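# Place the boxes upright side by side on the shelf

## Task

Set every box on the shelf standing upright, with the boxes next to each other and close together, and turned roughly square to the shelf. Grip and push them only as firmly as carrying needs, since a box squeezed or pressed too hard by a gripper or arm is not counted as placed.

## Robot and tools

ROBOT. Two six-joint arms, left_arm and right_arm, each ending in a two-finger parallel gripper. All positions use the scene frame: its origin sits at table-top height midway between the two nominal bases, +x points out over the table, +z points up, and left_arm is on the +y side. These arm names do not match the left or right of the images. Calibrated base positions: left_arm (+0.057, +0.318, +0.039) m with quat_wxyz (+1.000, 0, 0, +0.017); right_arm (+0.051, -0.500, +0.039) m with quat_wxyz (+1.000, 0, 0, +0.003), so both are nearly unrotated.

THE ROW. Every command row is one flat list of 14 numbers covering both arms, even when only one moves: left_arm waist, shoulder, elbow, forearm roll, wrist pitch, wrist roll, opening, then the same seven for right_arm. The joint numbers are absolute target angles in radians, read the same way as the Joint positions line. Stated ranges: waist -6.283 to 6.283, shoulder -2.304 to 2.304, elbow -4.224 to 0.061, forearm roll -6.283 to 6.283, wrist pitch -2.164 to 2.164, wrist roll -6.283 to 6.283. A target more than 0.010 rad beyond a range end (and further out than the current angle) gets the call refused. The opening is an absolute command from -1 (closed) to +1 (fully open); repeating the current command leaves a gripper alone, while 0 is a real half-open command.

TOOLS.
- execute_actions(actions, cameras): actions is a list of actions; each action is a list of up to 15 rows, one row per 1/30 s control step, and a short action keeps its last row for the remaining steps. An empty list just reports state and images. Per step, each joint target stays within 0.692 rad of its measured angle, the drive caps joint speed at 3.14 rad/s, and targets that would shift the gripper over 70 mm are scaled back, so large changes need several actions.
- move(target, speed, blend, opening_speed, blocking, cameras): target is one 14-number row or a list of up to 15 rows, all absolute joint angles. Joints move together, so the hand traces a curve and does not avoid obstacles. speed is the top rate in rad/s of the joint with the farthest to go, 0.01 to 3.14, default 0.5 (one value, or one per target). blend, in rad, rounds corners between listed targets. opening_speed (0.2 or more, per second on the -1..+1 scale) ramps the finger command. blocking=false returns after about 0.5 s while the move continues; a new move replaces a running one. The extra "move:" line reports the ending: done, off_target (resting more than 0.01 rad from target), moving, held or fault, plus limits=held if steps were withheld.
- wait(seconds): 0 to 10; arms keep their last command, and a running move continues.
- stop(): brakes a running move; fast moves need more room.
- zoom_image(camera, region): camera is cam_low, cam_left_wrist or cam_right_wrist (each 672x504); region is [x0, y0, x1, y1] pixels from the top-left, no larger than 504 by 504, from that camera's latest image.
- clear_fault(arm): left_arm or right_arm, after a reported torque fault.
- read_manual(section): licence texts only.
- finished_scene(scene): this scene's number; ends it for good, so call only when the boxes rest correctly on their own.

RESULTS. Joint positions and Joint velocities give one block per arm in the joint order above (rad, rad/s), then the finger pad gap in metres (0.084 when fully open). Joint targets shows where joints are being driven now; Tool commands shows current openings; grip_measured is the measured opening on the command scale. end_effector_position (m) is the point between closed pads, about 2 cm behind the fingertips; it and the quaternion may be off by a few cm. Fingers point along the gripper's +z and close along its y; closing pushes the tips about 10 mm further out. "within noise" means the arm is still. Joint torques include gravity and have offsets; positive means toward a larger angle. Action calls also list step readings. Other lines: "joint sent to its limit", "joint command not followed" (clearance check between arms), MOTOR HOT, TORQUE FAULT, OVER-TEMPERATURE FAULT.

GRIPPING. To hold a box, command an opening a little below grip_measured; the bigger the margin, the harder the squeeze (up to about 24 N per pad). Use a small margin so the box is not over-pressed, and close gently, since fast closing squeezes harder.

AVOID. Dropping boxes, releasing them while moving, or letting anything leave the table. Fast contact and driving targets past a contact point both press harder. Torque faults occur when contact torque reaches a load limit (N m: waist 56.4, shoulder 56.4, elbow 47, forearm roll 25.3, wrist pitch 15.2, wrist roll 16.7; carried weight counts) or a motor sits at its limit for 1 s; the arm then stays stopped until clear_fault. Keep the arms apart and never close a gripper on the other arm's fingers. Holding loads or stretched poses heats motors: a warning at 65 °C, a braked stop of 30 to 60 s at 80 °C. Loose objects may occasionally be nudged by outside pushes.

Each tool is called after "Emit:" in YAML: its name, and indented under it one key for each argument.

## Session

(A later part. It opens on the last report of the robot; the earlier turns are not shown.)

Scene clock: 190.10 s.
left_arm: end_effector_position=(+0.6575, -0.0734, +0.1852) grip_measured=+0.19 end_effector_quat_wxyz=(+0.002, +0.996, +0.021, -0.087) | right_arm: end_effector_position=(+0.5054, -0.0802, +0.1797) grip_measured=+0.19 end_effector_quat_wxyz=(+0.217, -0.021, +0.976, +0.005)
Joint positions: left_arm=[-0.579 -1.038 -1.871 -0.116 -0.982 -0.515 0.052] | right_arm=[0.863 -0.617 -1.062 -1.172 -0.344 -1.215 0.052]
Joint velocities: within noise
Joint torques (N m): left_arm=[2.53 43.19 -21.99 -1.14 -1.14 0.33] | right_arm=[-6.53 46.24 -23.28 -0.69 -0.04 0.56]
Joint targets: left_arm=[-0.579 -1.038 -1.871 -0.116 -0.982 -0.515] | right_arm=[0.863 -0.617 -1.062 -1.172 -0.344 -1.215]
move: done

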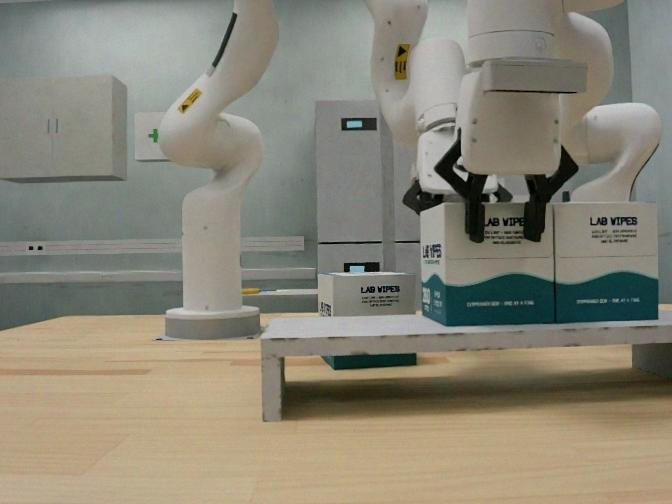

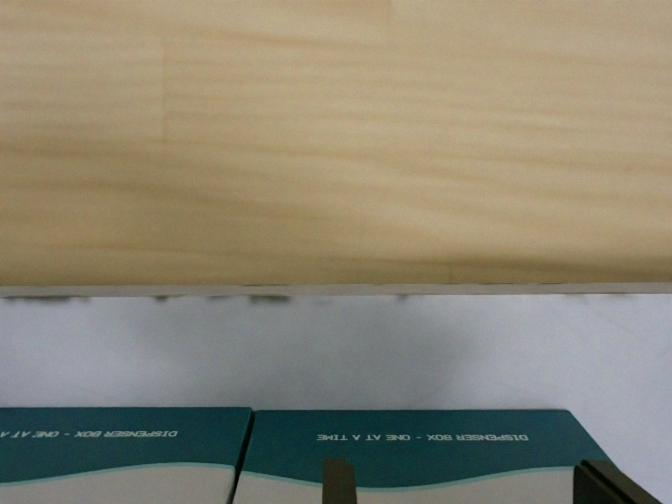

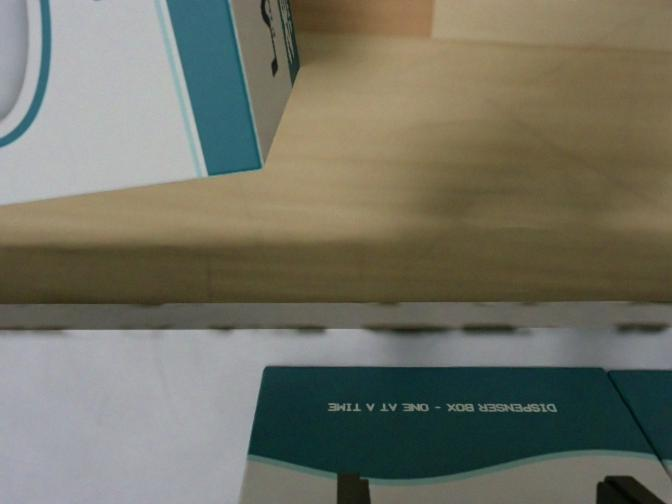

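Emit:
move:
  target:
    - [-0.5754, -1.0500, -1.8931, -0.1146, -0.9922, -0.5135, 0.2, 0.8695, -0.6113, -1.0521, -1.1776, -0.3455, -1.2016, 0.2]
    - [-0.5640, -1.0914, -1.9681, -0.1101, -1.0266, -0.5077, 0.2, 0.8917, -0.5918, -1.0189, -1.2022, -0.3491, -1.1539, 0.2]
  speed: [0.02, 0.1]
  blend: [0.004, 0]

Emit:
zoom_image:
  camera: "cam_low"
  region: [380, 180, 672, 350]

Scene clock: 206.40 s.
left_arm: end_effector_position=(+0.6781, -0.0726, +0.1850) grip_measured=+0.19 end_effector_quat_wxyz=(+0.002, +0.996, +0.021, -0.087) | right_arm: end_effector_position=(+0.4846, -0.0812, +0.1796) grip_measured=+0.19 end_effector_quat_wxyz=(+0.216, -0.020, +0.976, +0.005)
Joint positions: left_arm=[-0.564 -1.091 -1.968 -0.11 -1.027 -0.508 0.052] | right_arm=[0.892 -0.592 -1.019 -1.202 -0.349 -1.154 0.052]
Joint velocities: within noise
Joint torques (N m): left_arm=[3.81 46.31 -30.84 1 -1.48 0.44] | right_arm=[5.39 64.87 -20.58 -0.78 -1.06 0.52]
Joint targets: left_arm=[-0.564 -1.091 -1.968 -0.110 -1.027 -0.508] | right_arm=[0.892 -0.592 -1.019 -1.202 -0.349 -1.154]
move: done

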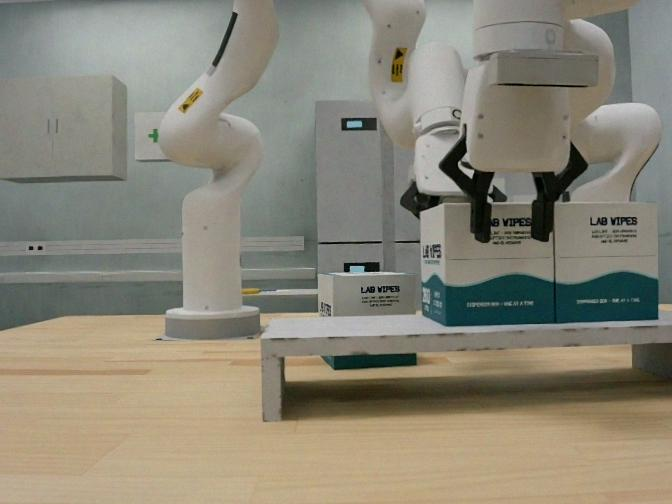

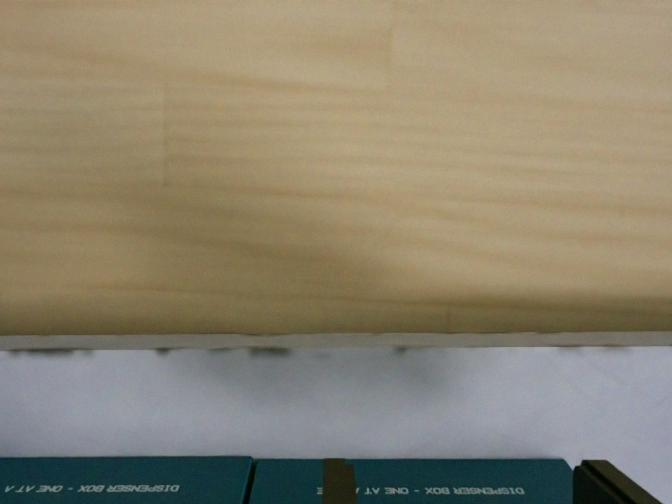

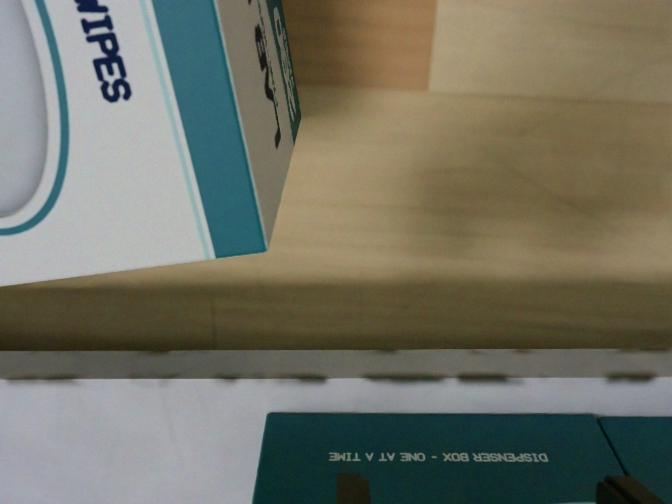

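Scaled by 1.726.

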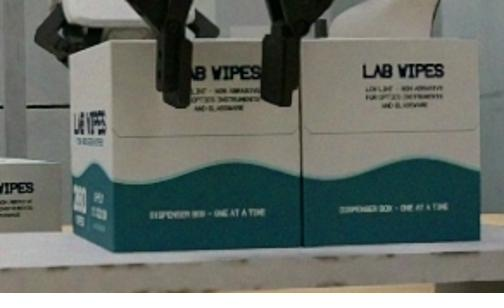

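Emit:
move:
  target:
    - [-0.5640, -0.9744, -2.059, -0.1, -1.235, -0.50, 0.2, 0.8917, -0.3930, -1.0593, -0.7503, -0.4871, -1.6458, 0.2]
    - [0, -0.0838, -0.6226, 0.1, -0.7, 0, 0.2, 0.5934, -0.5183, -1.1743, 0.0985, -0.8176, 0.3525, 0.2]
    - [-1.25, -0.0838, -0.6226, 0.75, -0.65, 1.0, 0.2, 0.5934, -0.5183, -1.1743, 0.0985, -0.8176, 0.3525, 0.2]
    - [-1.3686, -0.5959, -1.1461, 0.7515, -0.6659, 1.0061, 0.2, 0.5934, -0.5183, -1.1743, 0.0985, -0.8176, 0.3525, 0.2]
  speed: [0.4, 0.9, 0.9, 0.5]
  blend: [0.05, 0.1, 0.1, 0]

Scene clock: 214.30 s.
left_arm: end_effector_position=(+0.2918, -0.2175, +0.2197) grip_measured=+0.19 end_effector_quat_wxyz=(+0.216, -0.085, +0.973, +0.019) | right_arm: end_effector_position=(+0.4810, -0.1851, +0.2551) grip_measured=+0.19 end_effector_quat_wxyz=(+0.008, +0.992, +0.086, -0.087)
Joint positions: left_arm=[-1.369 -0.596 -1.146 0.752 -0.666 1.006 0.052] | right_arm=[0.593 -0.518 -1.174 0.099 -0.818 0.353 0.052]
Joint velocities: within noise
Joint torques (N m): left_arm=[-4.75 34.03 -27.73 0.96 -1.57 0.39] | right_arm=[-4.17 45.76 -24.93 2.1 -0.62 0.43]
Joint targets: left_arm=[-1.369 -0.596 -1.146 0.752 -0.666 1.006] | right_arm=[0.593 -0.518 -1.174 0.098 -0.818 0.352]
move: done

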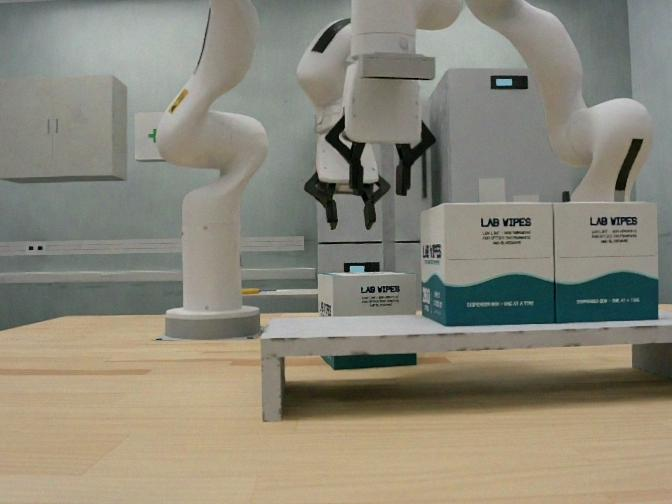

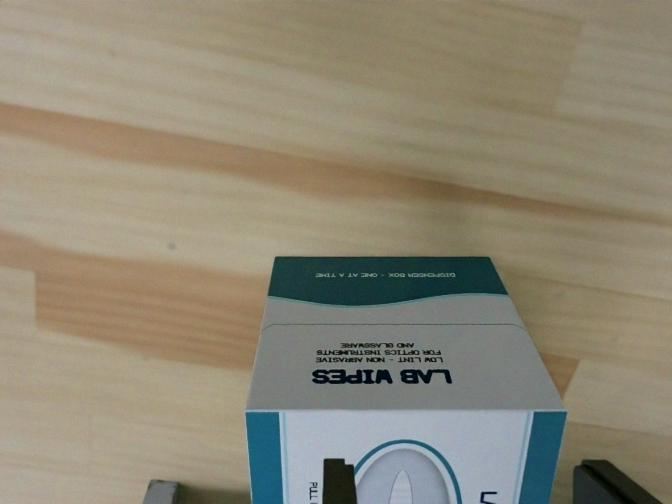

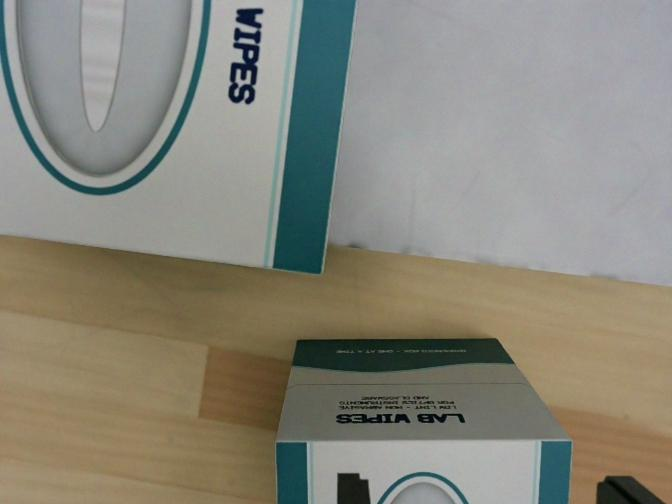

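Emit:
move:
  target:
    - [-1.3686, -0.8142, -1.1611, 0.9793, -0.5330, 0.7313, 0.2, 0.5934, -0.7702, -1.1593, 0.1371, -0.5525, 0.3031, 0.2]
    - [-1.3424, -0.8162, -1.1649, 0.9930, -0.5265, 0.7441, 0.2, 0.6047, -0.7473, -1.1157, 0.1457, -0.5314, 0.3054, 0.2]
  speed: [0.4, 0.06]

Emit:
zoom_image:
  camera: "cam_left_wrist"
  region: [220, 380, 420, 504]

Emit:
zoom_image:
  camera: "cam_right_wrist"
  region: [220, 340, 420, 464]

Scene clock: 219.57 s.
left_arm: end_effector_position=(+0.3064, -0.2151, +0.0996) grip_measured=+0.19 end_effector_quat_wxyz=(+0.216, -0.085, +0.973, +0.019) | right_arm: end_effector_position=(+0.4663, -0.1875, +0.1050) grip_measured=+0.19 end_effector_quat_wxyz=(+0.008, +0.992, +0.086, -0.087)
Joint positions: left_arm=[-1.343 -0.816 -1.165 0.993 -0.527 0.744 0.052] | right_arm=[0.605 -0.747 -1.116 0.146 -0.531 0.305 0.052]
Joint velocities: within noise
Joint torques (N m): left_arm=[3.23 35.56 -24.35 0.99 0.08 0.45] | right_arm=[5.86 70.22 -19.21 2.38 0.64 0.53]
Joint targets: left_arm=[-1.342 -0.816 -1.165 0.993 -0.526 0.744] | right_arm=[0.605 -0.747 -1.116 0.146 -0.531 0.305]
move: done

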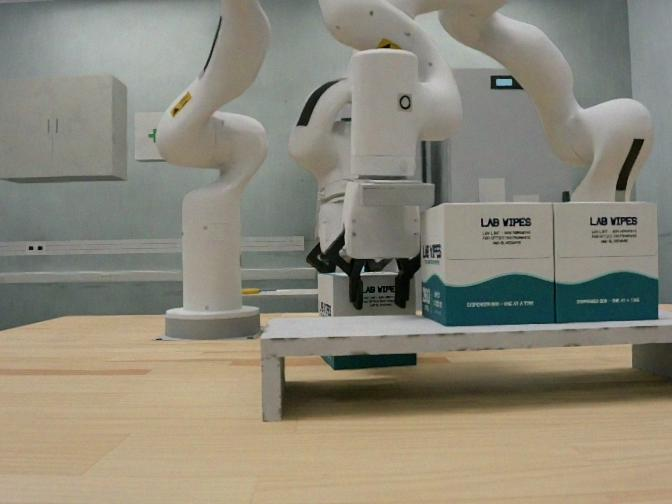

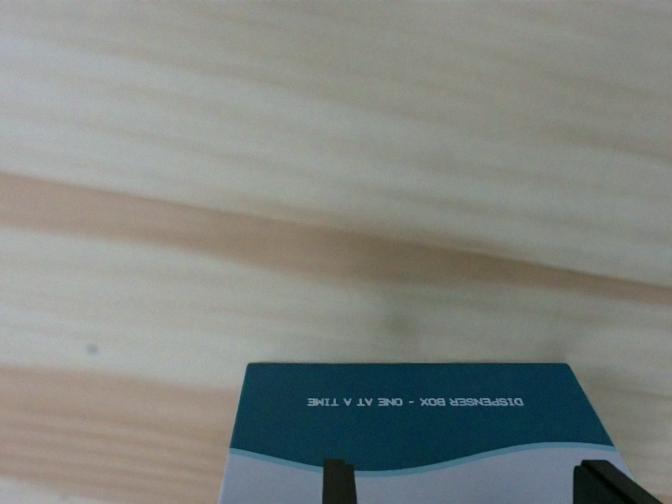

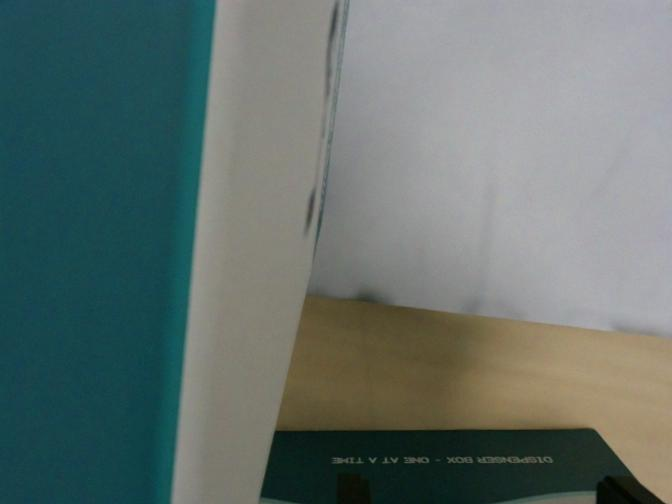

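Scaled by 2.520.

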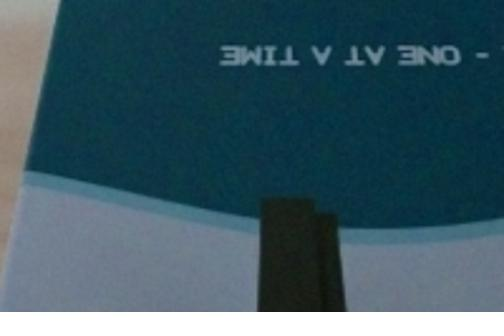

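Scaled by 2.520.

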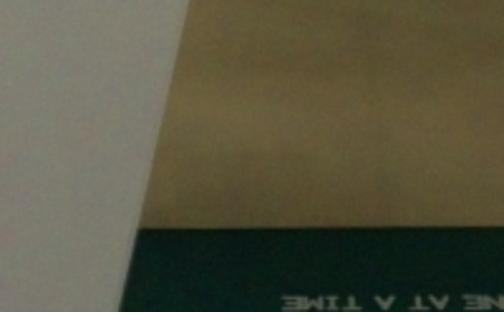

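Emit:
move:
  target: [-1.3424, -0.8162, -1.1649, 0.9930, -0.5265, 0.7441, 0.2, 0.6062, -0.7442, -1.1099, 0.1468, -0.5286, 0.3057, 0.2]
  speed: 0.04
  cameras: ["cam_left_wrist", "cam_right_wrist"]

Emit:
zoom_image:
  camera: "cam_left_wrist"
  region: [230, 330, 430, 454]

Emit:
zoom_image:
  camera: "cam_right_wrist"
  region: [260, 380, 460, 504]

Scene clock: 222.63 s.
left_arm: end_effector_position=(+0.3065, -0.2151, +0.0996) grip_measured=+0.19 end_effector_quat_wxyz=(+0.216, -0.085, +0.973, +0.019) | right_arm: end_effector_position=(+0.4644, -0.1878, +0.1051) grip_measured=+0.19 end_effector_quat_wxyz=(+0.008, +0.992, +0.086, -0.087)
Joint positions: left_arm=[-1.342 -0.816 -1.165 0.993 -0.526 0.744 0.052] | right_arm=[0.606 -0.744 -1.11 0.147 -0.529 0.306 0.052]
Joint velocities: within noise
Joint torques (N m): left_arm=[2.81 36.73 -19.96 0.08 -0.38 0.27] | right_arm=[5.58 68.86 -19.09 2.32 0.45 0.46]
Joint targets: left_arm=[-1.342 -0.816 -1.165 0.993 -0.526 0.744] | right_arm=[0.606 -0.744 -1.110 0.147 -0.529 0.306]
move: done
Images, in order (width x height): cam_left_wrist 672x504, cam_right_wrist 672x504.

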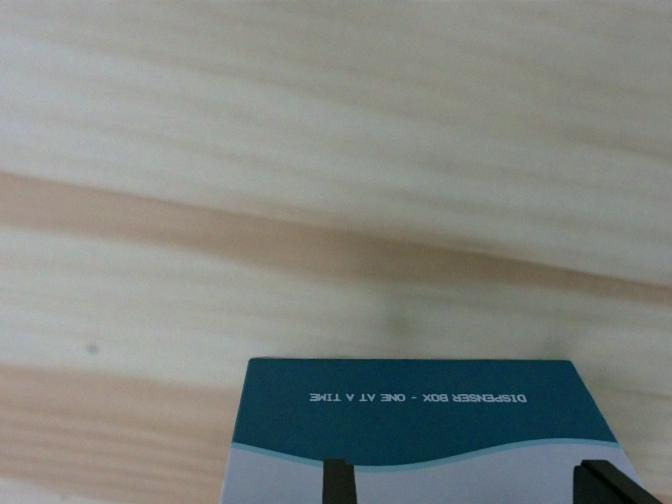

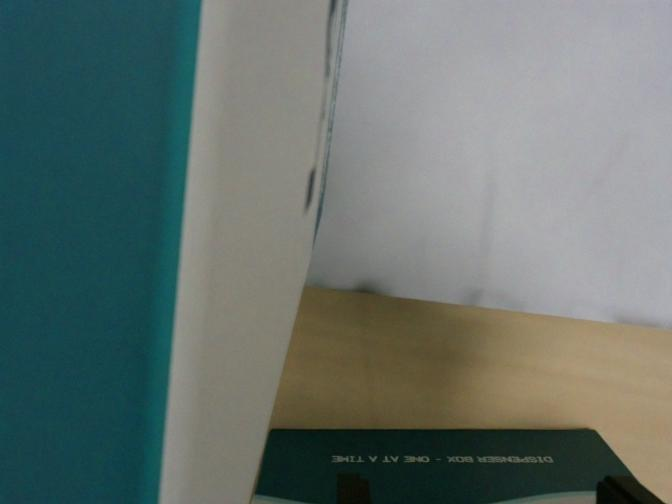

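Scaled by 2.520.

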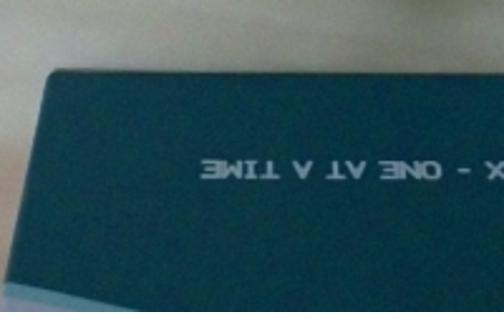

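Scaled by 2.520.

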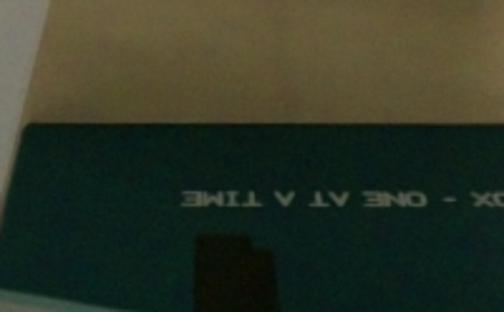

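Emit:
move:
  target: [-1.3406, -0.8163, -1.1652, 0.9939, -0.5261, 0.7450, 0.2, 0.6070, -0.7427, -1.1069, 0.1475, -0.5272, 0.3058, 0.2]
  speed: 0.03
  cameras: []

Emit:
wait:
  seconds: 1.5
  cameras: ["cam_left_wrist", "cam_right_wrist"]

Emit:
zoom_image:
  camera: "cam_left_wrist"
  region: [230, 330, 430, 454]

Emit:
zoom_image:
  camera: "cam_right_wrist"
  region: [260, 380, 460, 504]

Scene clock: 224.67 s.
left_arm: end_effector_position=(+0.3075, -0.2149, +0.0996) grip_measured=+0.19 end_effector_quat_wxyz=(+0.216, -0.085, +0.973, +0.019) | right_arm: end_effector_position=(+0.4633, -0.1880, +0.1050) grip_measured=+0.19 end_effector_quat_wxyz=(+0.008, +0.992, +0.086, -0.087)
Joint positions: left_arm=[-1.341 -0.816 -1.165 0.994 -0.526 0.745 0.052] | right_arm=[0.607 -0.743 -1.107 0.147 -0.527 0.306 0.052]
Joint velocities: within noise
Joint torques (N m): left_arm=[4.25 35.52 -24.3 0.61 -0.12 0.38] | right_arm=[5.72 68.8 -17.97 2.19 0.02 0.51]
Joint targets: left_arm=[-1.341 -0.816 -1.165 0.994 -0.526 0.745] | right_arm=[0.607 -0.743 -1.107 0.147 -0.527 0.306]
move: done
No camera images: "cameras" was empty.

Scene clock: 226.17 s.
left_arm: end_effector_position=(+0.3075, -0.2149, +0.0996) grip_measured=+0.19 end_effector_quat_wxyz=(+0.216, -0.085, +0.973, +0.019) | right_arm: end_effector_position=(+0.4632, -0.1880, +0.1050) grip_measured=+0.19 end_effector_quat_wxyz=(+0.008, +0.992, +0.086, -0.087)
Joint positions: left_arm=[-1.341 -0.816 -1.165 0.994 -0.526 0.745 0.052] | right_arm=[0.607 -0.743 -1.107 0.148 -0.527 0.306 0.052]
Joint velocities: within noise
Joint torques (N m): left_arm=[3.04 35.34 -21.75 0.83 -0.89 0.45] | right_arm=[5.95 67.8 -20.16 2.08 -0.49 0.46]
Joint targets: left_arm=[-1.341 -0.816 -1.165 0.994 -0.526 0.745] | right_arm=[0.607 -0.743 -1.107 0.147 -0.527 0.306]
Tool commands: left_gripper/opening=+0.2 right_gripper/opening=+0.2
wait: 1.50 s; at rest by 0.17 s
Images, in order (width x height): cam_left_wrist 672x504, cam_right_wrist 672x504.

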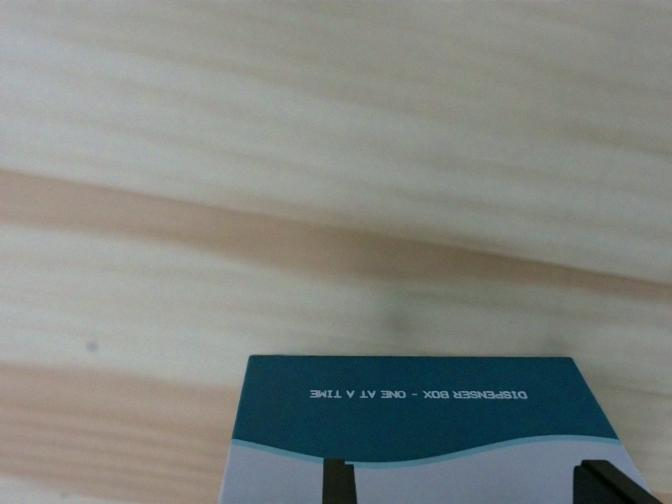

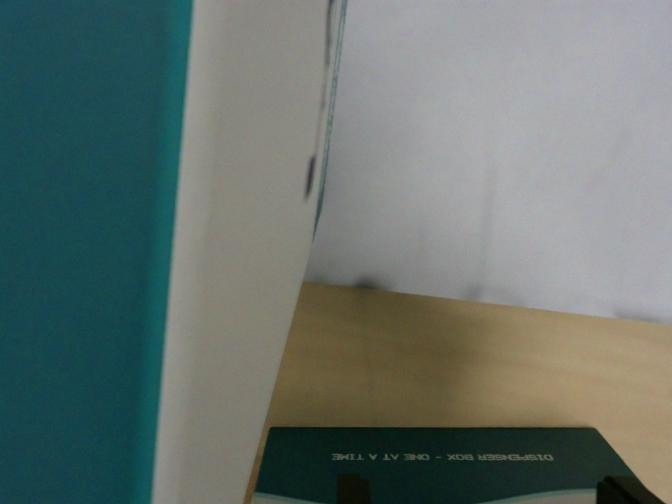

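Scaled by 2.520.

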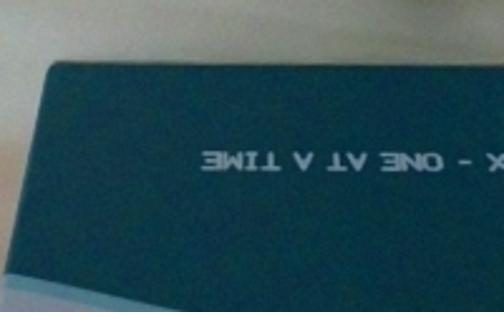

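Scaled by 2.520.

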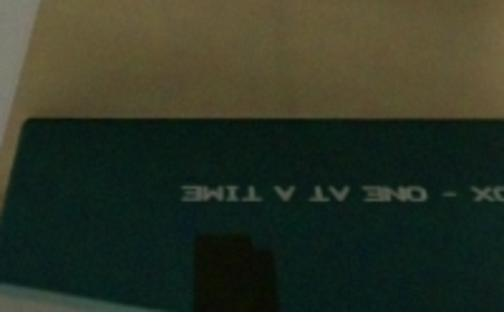

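Emit:
move:
  target: [-1.3385, -0.8164, -1.1655, 0.9950, -0.5256, 0.7460, 0.2, 0.6079, -0.7408, -1.1034, 0.1481, -0.5255, 0.3060, 0.2]
  speed: 0.03
  cameras: []

Emit:
wait:
  seconds: 2
  cameras: ["cam_left_wrist", "cam_right_wrist"]

Scene clock: 227.47 s.
left_arm: end_effector_position=(+0.3086, -0.2147, +0.0996) grip_measured=+0.19 end_effector_quat_wxyz=(+0.216, -0.085, +0.973, +0.019) | right_arm: end_effector_position=(+0.4622, -0.1882, +0.1051) grip_measured=+0.19 end_effector_quat_wxyz=(+0.008, +0.992, +0.086, -0.087)
Joint positions: left_arm=[-1.339 -0.816 -1.165 0.995 -0.526 0.746 0.052] | right_arm=[0.608 -0.741 -1.104 0.148 -0.525 0.306 0.052]
Joint velocities: within noise
Joint torques (N m): left_arm=[6.05 34.86 -25.04 1.32 -1.25 0.27] | right_arm=[7.16 66.9 -14.39 2.64 -1.19 0.57]
Joint targets: left_arm=[-1.338 -0.816 -1.165 0.995 -0.526 0.746] | right_arm=[0.608 -0.741 -1.103 0.148 -0.525 0.306]
move: done
No camera images: "cameras" was empty.

Scene clock: 229.47 s.
left_arm: end_effector_position=(+0.3087, -0.2147, +0.0997) grip_measured=+0.19 end_effector_quat_wxyz=(+0.216, -0.085, +0.973, +0.019) | right_arm: end_effector_position=(+0.4621, -0.1883, +0.1051) grip_measured=+0.19 end_effector_quat_wxyz=(+0.008, +0.992, +0.086, -0.087)
Joint positions: left_arm=[-1.338 -0.816 -1.166 0.995 -0.526 0.746 0.052] | right_arm=[0.608 -0.741 -1.103 0.148 -0.525 0.306 0.052]
Joint velocities: within noise
Joint torques (N m): left_arm=[6.21 36.78 -21.86 0.85 -3.01 0.3] | right_arm=[6.61 65.18 -17.14 2.42 -2.91 0.61]
Joint targets: left_arm=[-1.338 -0.816 -1.165 0.995 -0.526 0.746] | right_arm=[0.608 -0.741 -1.103 0.148 -0.525 0.306]
Tool commands: left_gripper/opening=+0.2 right_gripper/opening=+0.2
wait: 2.00 s; at rest by 0.17 s
Images, in order (width x height): cam_left_wrist 672x504, cam_right_wrist 672x504.

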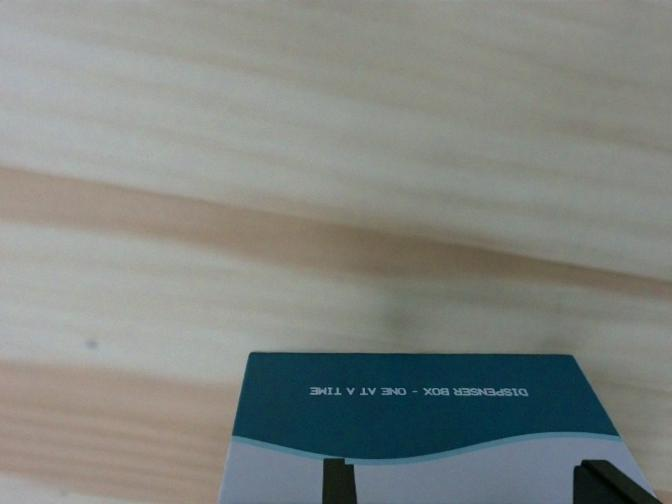

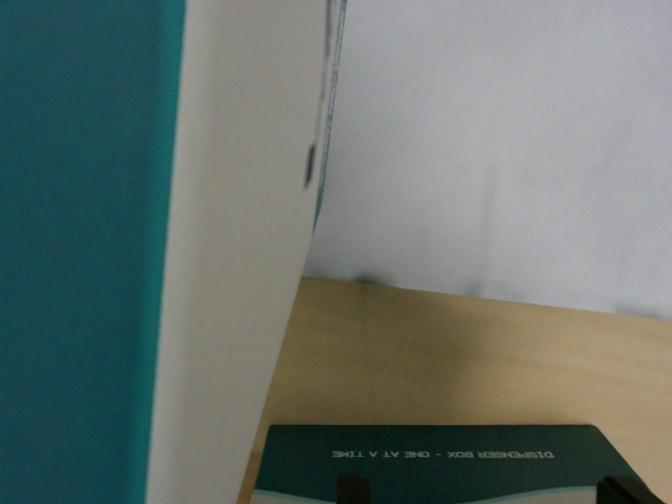

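Emit:
move:
  target:
    - [-1.3390, -0.8164, -1.1654, 0.9947, -0.5257, 0.7458, 0.2, 0.6077, -0.7413, -1.1043, 0.1480, -0.5259, 0.3059, 0.2]
    - [-1.3318, -0.8006, -1.1616, 0.9878, -0.5273, 0.7723, 0.2, 0.6005, -0.7302, -1.1102, 0.1448, -0.5426, 0.3124, 0.2]
  speed: 0.05

Scene clock: 239.90 s.
left_arm: end_effector_position=(+0.3125, -0.2145, +0.1075) grip_measured=+0.19 end_effector_quat_wxyz=(+0.216, -0.080, +0.973, +0.018) | right_arm: end_effector_position=(+0.4667, -0.1895, +0.1129) grip_measured=+0.19 end_effector_quat_wxyz=(+0.007, +0.993, +0.082, -0.087)
Joint positions: left_arm=[-1.332 -0.801 -1.162 0.988 -0.527 0.772 0.052] | right_arm=[0.601 -0.73 -1.11 0.145 -0.543 0.312 0.052]
Joint velocities: within noise
Joint torques (N m): left_arm=[5.47 48.4 -20.29 -0.54 -3.08 0.41] | right_arm=[-2.9 67.83 -21.45 -0.18 -2.55 0.56]
Joint targets: left_arm=[-1.332 -0.801 -1.162 0.988 -0.527 0.772] | right_arm=[0.601 -0.730 -1.110 0.145 -0.543 0.312]
move: done

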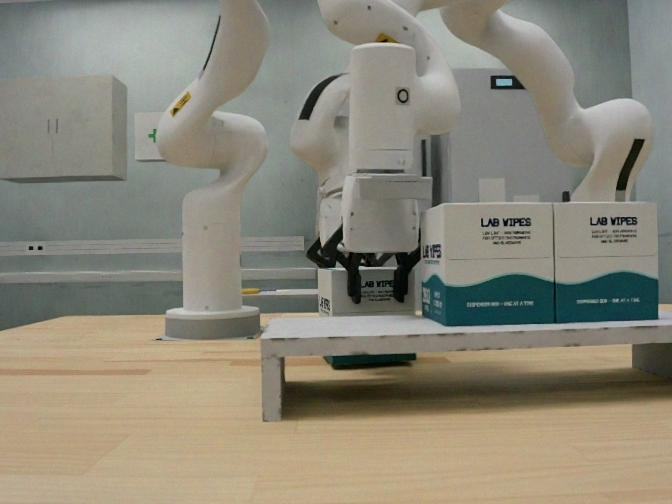

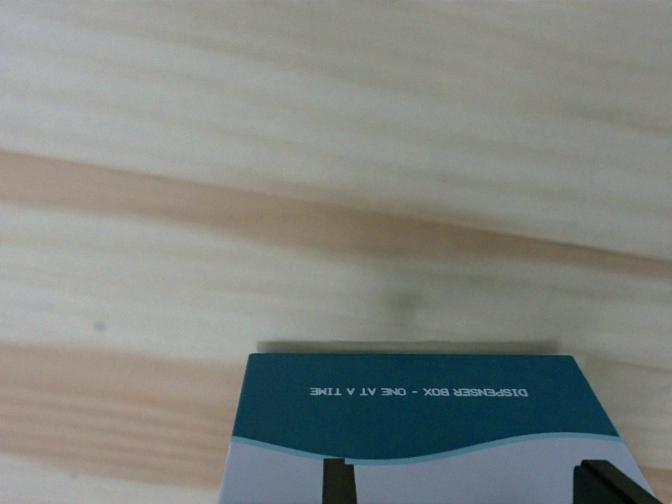

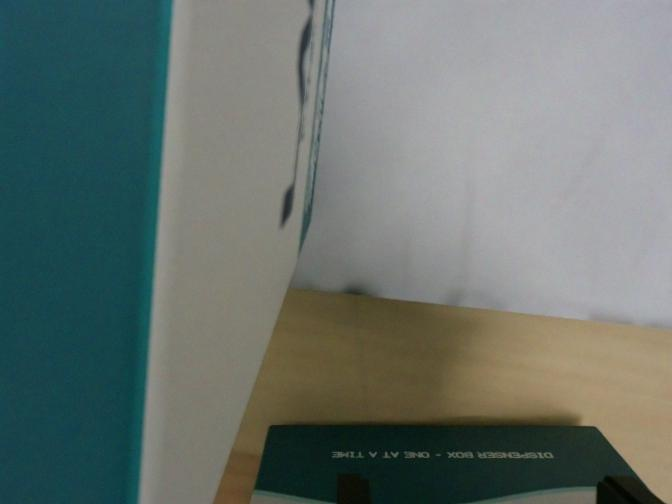

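Emit:
move:
  target:
    - [-1.3148, -0.7647, -1.1546, 0.9698, -0.5312, 0.8359, 0.2, 0.5841, -0.7059, -1.1259, 0.1379, -0.5819, 0.3276, 0.2]
    - [-1.2903, -0.7158, -1.1489, 0.9404, -0.5376, 0.9311, 0.2, 0.5613, -0.6748, -1.1525, 0.1295, -0.6385, 0.3488, 0.2]
    - [-1.2654, -0.6696, -1.1483, 0.9064, -0.5449, 1.0314, 0.2, 0.5393, -0.6479, -1.1841, 0.1228, -0.6959, 0.3695, 0.2]
    - [-1.2402, -0.6262, -1.1527, 0.8679, -0.5531, 1.1367, 0.2, 0.5181, -0.6253, -1.2207, 0.1179, -0.7539, 0.3898, 0.2]
  speed: 0.1
  blend: 0.02

Emit:
zoom_image:
  camera: "cam_low"
  region: [280, 180, 572, 380]

Scene clock: 244.77 s.
left_arm: end_effector_position=(+0.3640, -0.2122, +0.2046) grip_measured=+0.19 end_effector_quat_wxyz=(+0.216, -0.020, +0.976, +0.005) | right_arm: end_effector_position=(+0.5201, -0.2062, +0.2100) grip_measured=+0.19 end_effector_quat_wxyz=(+0.002, +0.996, +0.021, -0.087)
Joint positions: left_arm=[-1.24 -0.626 -1.153 0.868 -0.553 1.137 0.052] | right_arm=[0.518 -0.625 -1.221 0.118 -0.754 0.39 0.052]
Joint velocities: within noise
Joint torques (N m): left_arm=[6.36 46.06 -29.27 -0.27 -2.24 0.41] | right_arm=[-3.88 67.71 -25.96 -0.15 -2.53 0.5]
Joint targets: left_arm=[-1.240 -0.626 -1.153 0.868 -0.553 1.137] | right_arm=[0.518 -0.625 -1.221 0.118 -0.754 0.390]
move: done

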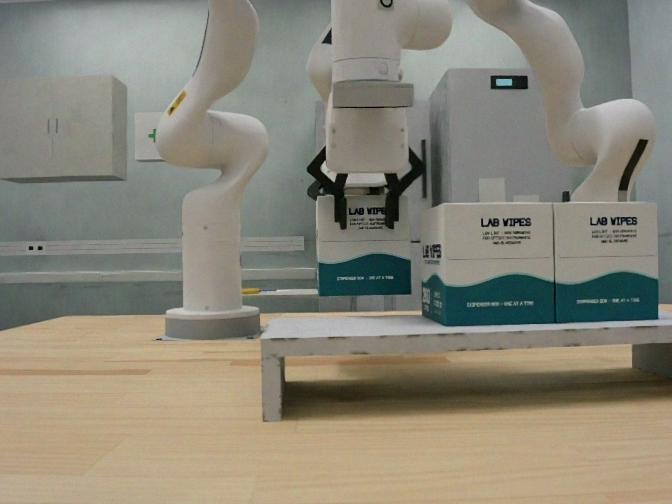

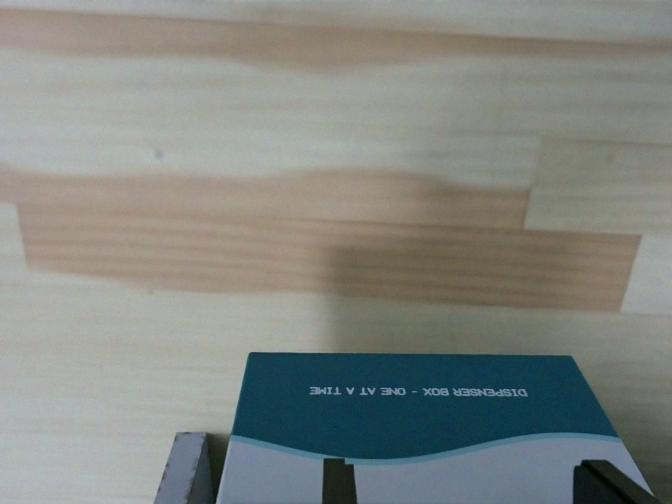

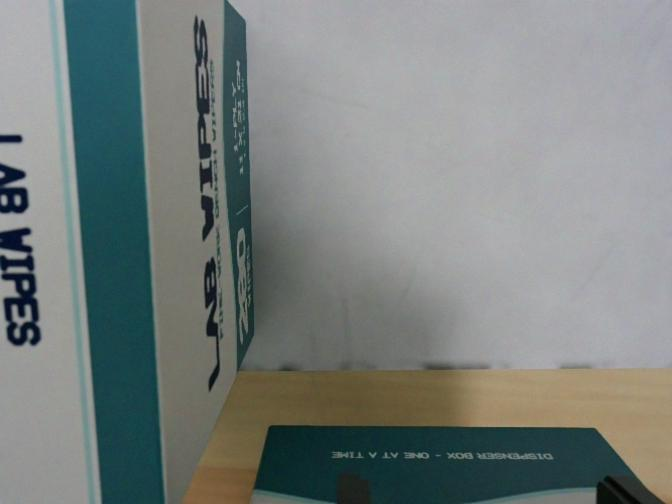

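Scaled by 1.726.

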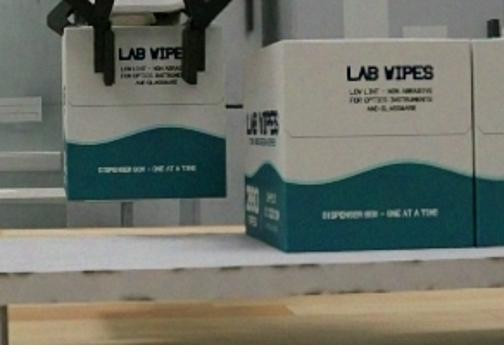

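Emit:
move:
  target:
    - [-1.1813, -0.6508, -1.1902, 0.8707, -0.5384, 1.1928, 0.2, 0.4930, -0.6944, -1.3312, 0.1074, -0.7967, 0.3758, 0.2]
    - [-1.1249, -0.6795, -1.2351, 0.8656, -0.5266, 1.2546, 0.2, 0.4700, -0.7687, -1.4533, 0.0978, -0.8456, 0.3633, 0.2]
    - [-1.0712, -0.7122, -1.2874, 0.8525, -0.5177, 1.3220, 0.2, 0.4492, -0.8482, -1.5870, 0.0892, -0.9008, 0.3523, 0.2]
    - [-1.0200, -0.7490, -1.3472, 0.8314, -0.5118, 1.3951, 0.2, 0.4306, -0.9330, -1.7322, 0.0815, -0.9621, 0.3427, 0.2]
  speed: 0.12
  blend: 0.02

Emit:
zoom_image:
  camera: "cam_low"
  region: [280, 180, 572, 380]

Scene clock: 250.63 s.
left_arm: end_effector_position=(+0.5073, -0.2023, +0.1996) grip_measured=+0.19 end_effector_quat_wxyz=(+0.216, -0.020, +0.976, +0.005) | right_arm: end_effector_position=(+0.6636, -0.1964, +0.2051) grip_measured=+0.19 end_effector_quat_wxyz=(+0.002, +0.996, +0.021, -0.087)
Joint positions: left_arm=[-1.02 -0.749 -1.347 0.831 -0.512 1.395 0.052] | right_arm=[0.431 -0.933 -1.732 0.082 -0.962 0.343 0.052]
Joint velocities: within noise
Joint torques (N m): left_arm=[6.98 38.29 -31.4 -0.28 0.11 0.4] | right_arm=[-3.7 61.49 -28.63 -0.17 -2.66 -0.65]
Joint targets: left_arm=[-1.020 -0.749 -1.347 0.831 -0.512 1.395] | right_arm=[0.431 -0.933 -1.732 0.082 -0.962 0.343]
move: done

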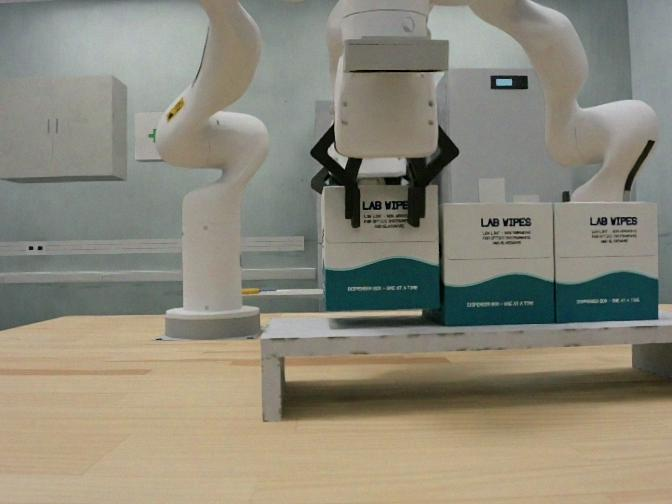

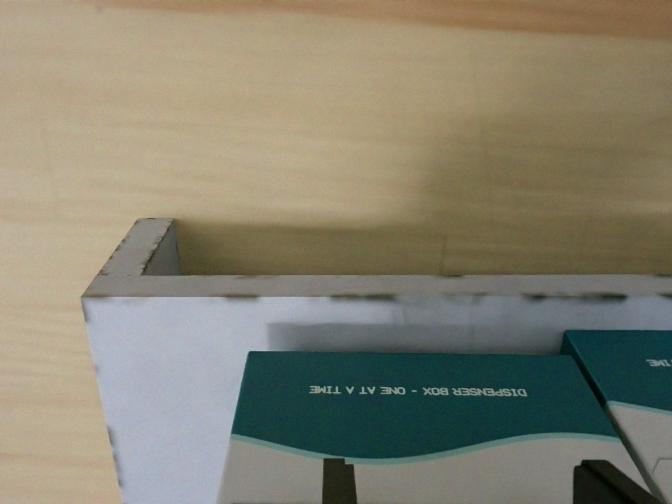

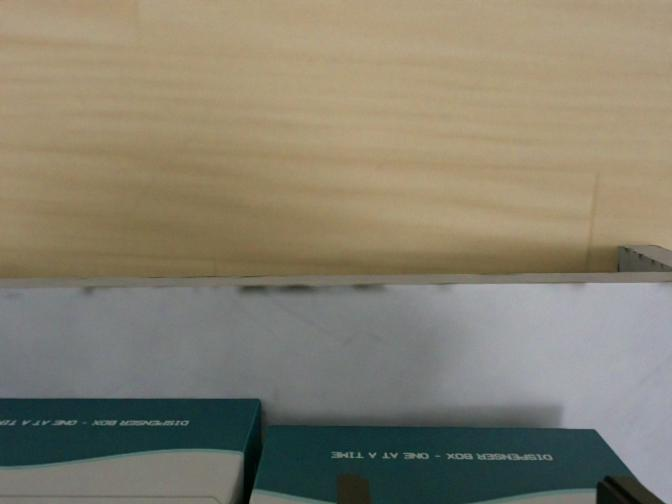

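Scaled by 1.726.

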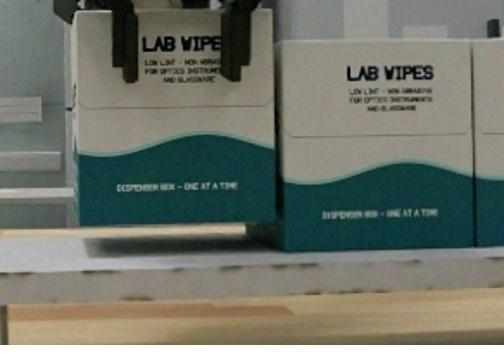

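Emit:
move:
  target:
    - [-1.0200, -0.7724, -1.3465, 0.8646, -0.4959, 1.3572, 0.2, 0.4306, -0.9520, -1.7291, 0.0828, -0.9401, 0.3405, 0.2]
    - [-1.0200, -0.7802, -1.3462, 0.8757, -0.4906, 1.3446, 0.2, 0.4306, -0.9583, -1.7280, 0.0832, -0.9327, 0.3397, 0.2]
  speed: [0.06, 0.03]

Emit:
zoom_image:
  camera: "cam_low"
  region: [280, 180, 572, 380]

Emit:
zoom_image:
  camera: "cam_left_wrist"
  region: [232, 280, 484, 454]

Scene clock: 252.87 s.
left_arm: end_effector_position=(+0.5074, -0.2023, +0.1797) grip_measured=+0.19 end_effector_quat_wxyz=(+0.216, -0.020, +0.976, +0.005) | right_arm: end_effector_position=(+0.6636, -0.1964, +0.1852) grip_measured=+0.19 end_effector_quat_wxyz=(+0.002, +0.996, +0.021, -0.087)
Joint positions: left_arm=[-1.02 -0.78 -1.346 0.875 -0.491 1.345 0.052] | right_arm=[0.431 -0.958 -1.728 0.083 -0.933 0.34 0.052]
Joint velocities: within noise
Joint torques (N m): left_arm=[5.62 37.21 -24.51 1.8 0.15 -0.53] | right_arm=[-3.15 58.73 -22.21 2.62 -0.8 -0.63]
Joint targets: left_arm=[-1.020 -0.780 -1.346 0.876 -0.491 1.345] | right_arm=[0.431 -0.958 -1.728 0.083 -0.933 0.340]
move: done

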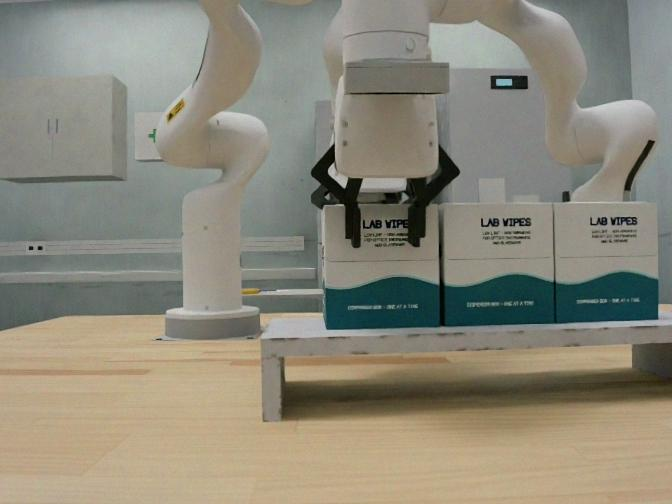

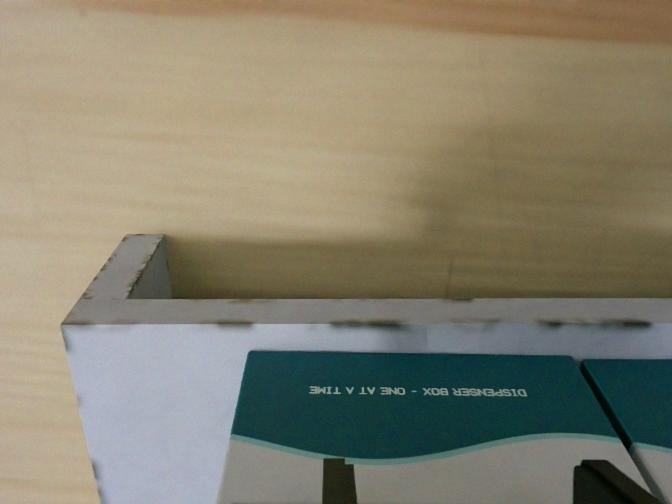

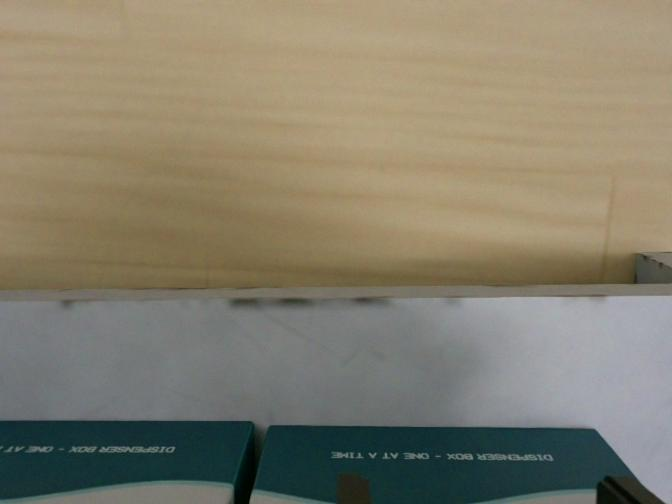

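Scaled by 1.726.

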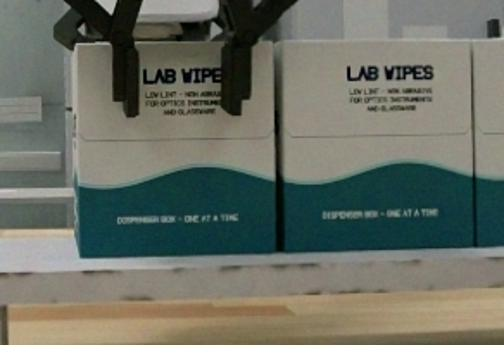

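Scaled by 2.000.

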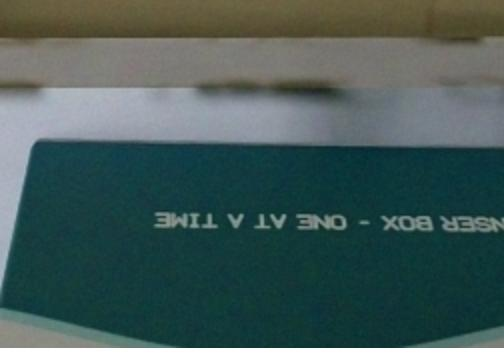

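Emit:
move:
  target:
    - [-1.0254, -0.7760, -1.3388, 0.8805, -0.4914, 1.3342, 0.2, 0.4285, -0.9679, -1.7452, 0.0828, -0.9403, 0.3377, 0.2]
    - [-1.0472, -0.7592, -1.3090, 0.8997, -0.4946, 1.2926, 0.2, 0.4200, -1.0065, -1.8142, 0.0815, -0.9707, 0.3297, 0.2]
  speed: [0.02, 0.08]
  blend: [0.004, 0]

Emit:
zoom_image:
  camera: "cam_low"
  region: [280, 180, 572, 380]

Scene clock: 257.27 s.
left_arm: end_effector_position=(+0.4883, -0.2021, +0.1800) grip_measured=+0.19 end_effector_quat_wxyz=(+0.218, -0.021, +0.976, +0.006) | right_arm: end_effector_position=(+0.6829, -0.1954, +0.1849) grip_measured=+0.19 end_effector_quat_wxyz=(+0.001, +0.996, +0.022, -0.087)
Joint positions: left_arm=[-1.047 -0.759 -1.309 0.9 -0.495 1.293 0.052] | right_arm=[0.42 -1.006 -1.814 0.082 -0.971 0.33 0.052]
Joint velocities: within noise
Joint torques (N m): left_arm=[-3.95 49.02 -21.89 1.23 -1.4 -0.33] | right_arm=[-4.99 64.59 -31.37 -0.19 -0.96 -0.69]
Joint targets: left_arm=[-1.047 -0.759 -1.309 0.900 -0.495 1.293] | right_arm=[0.420 -1.006 -1.814 0.082 -0.971 0.330]
move: done

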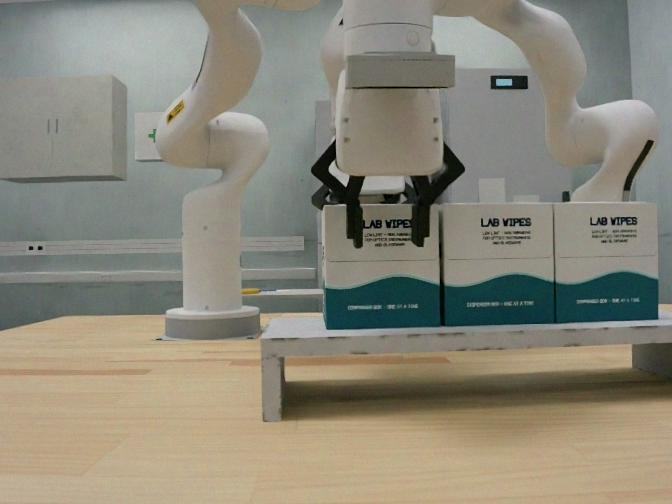

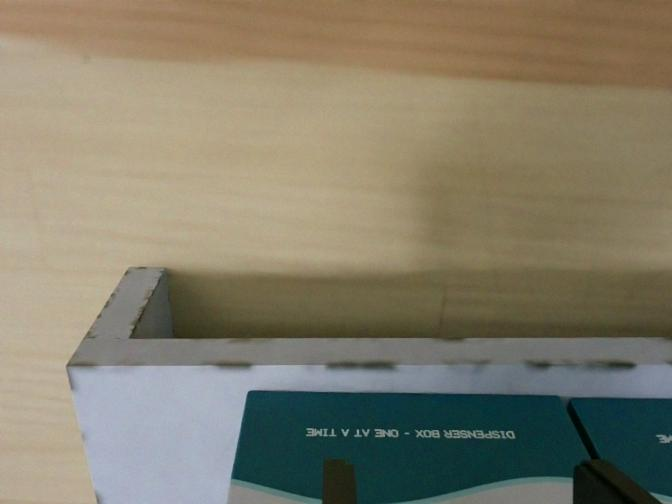

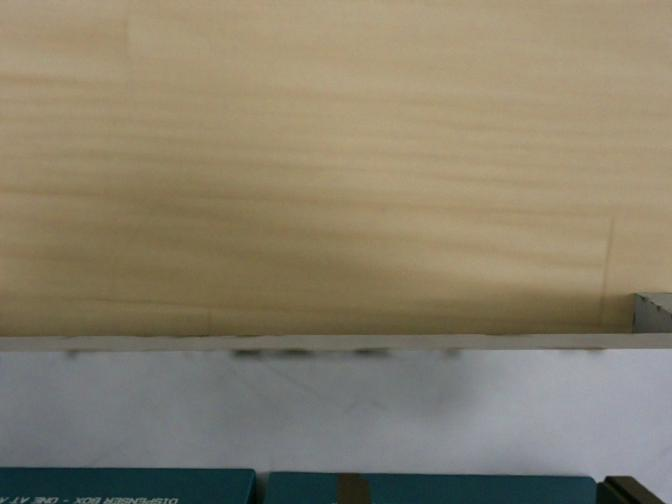

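Scaled by 1.726.

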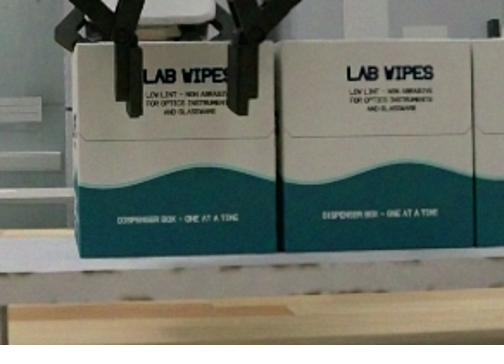

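Emit:
finished_scene:
  scene: 1

The scene is finished: the task was done.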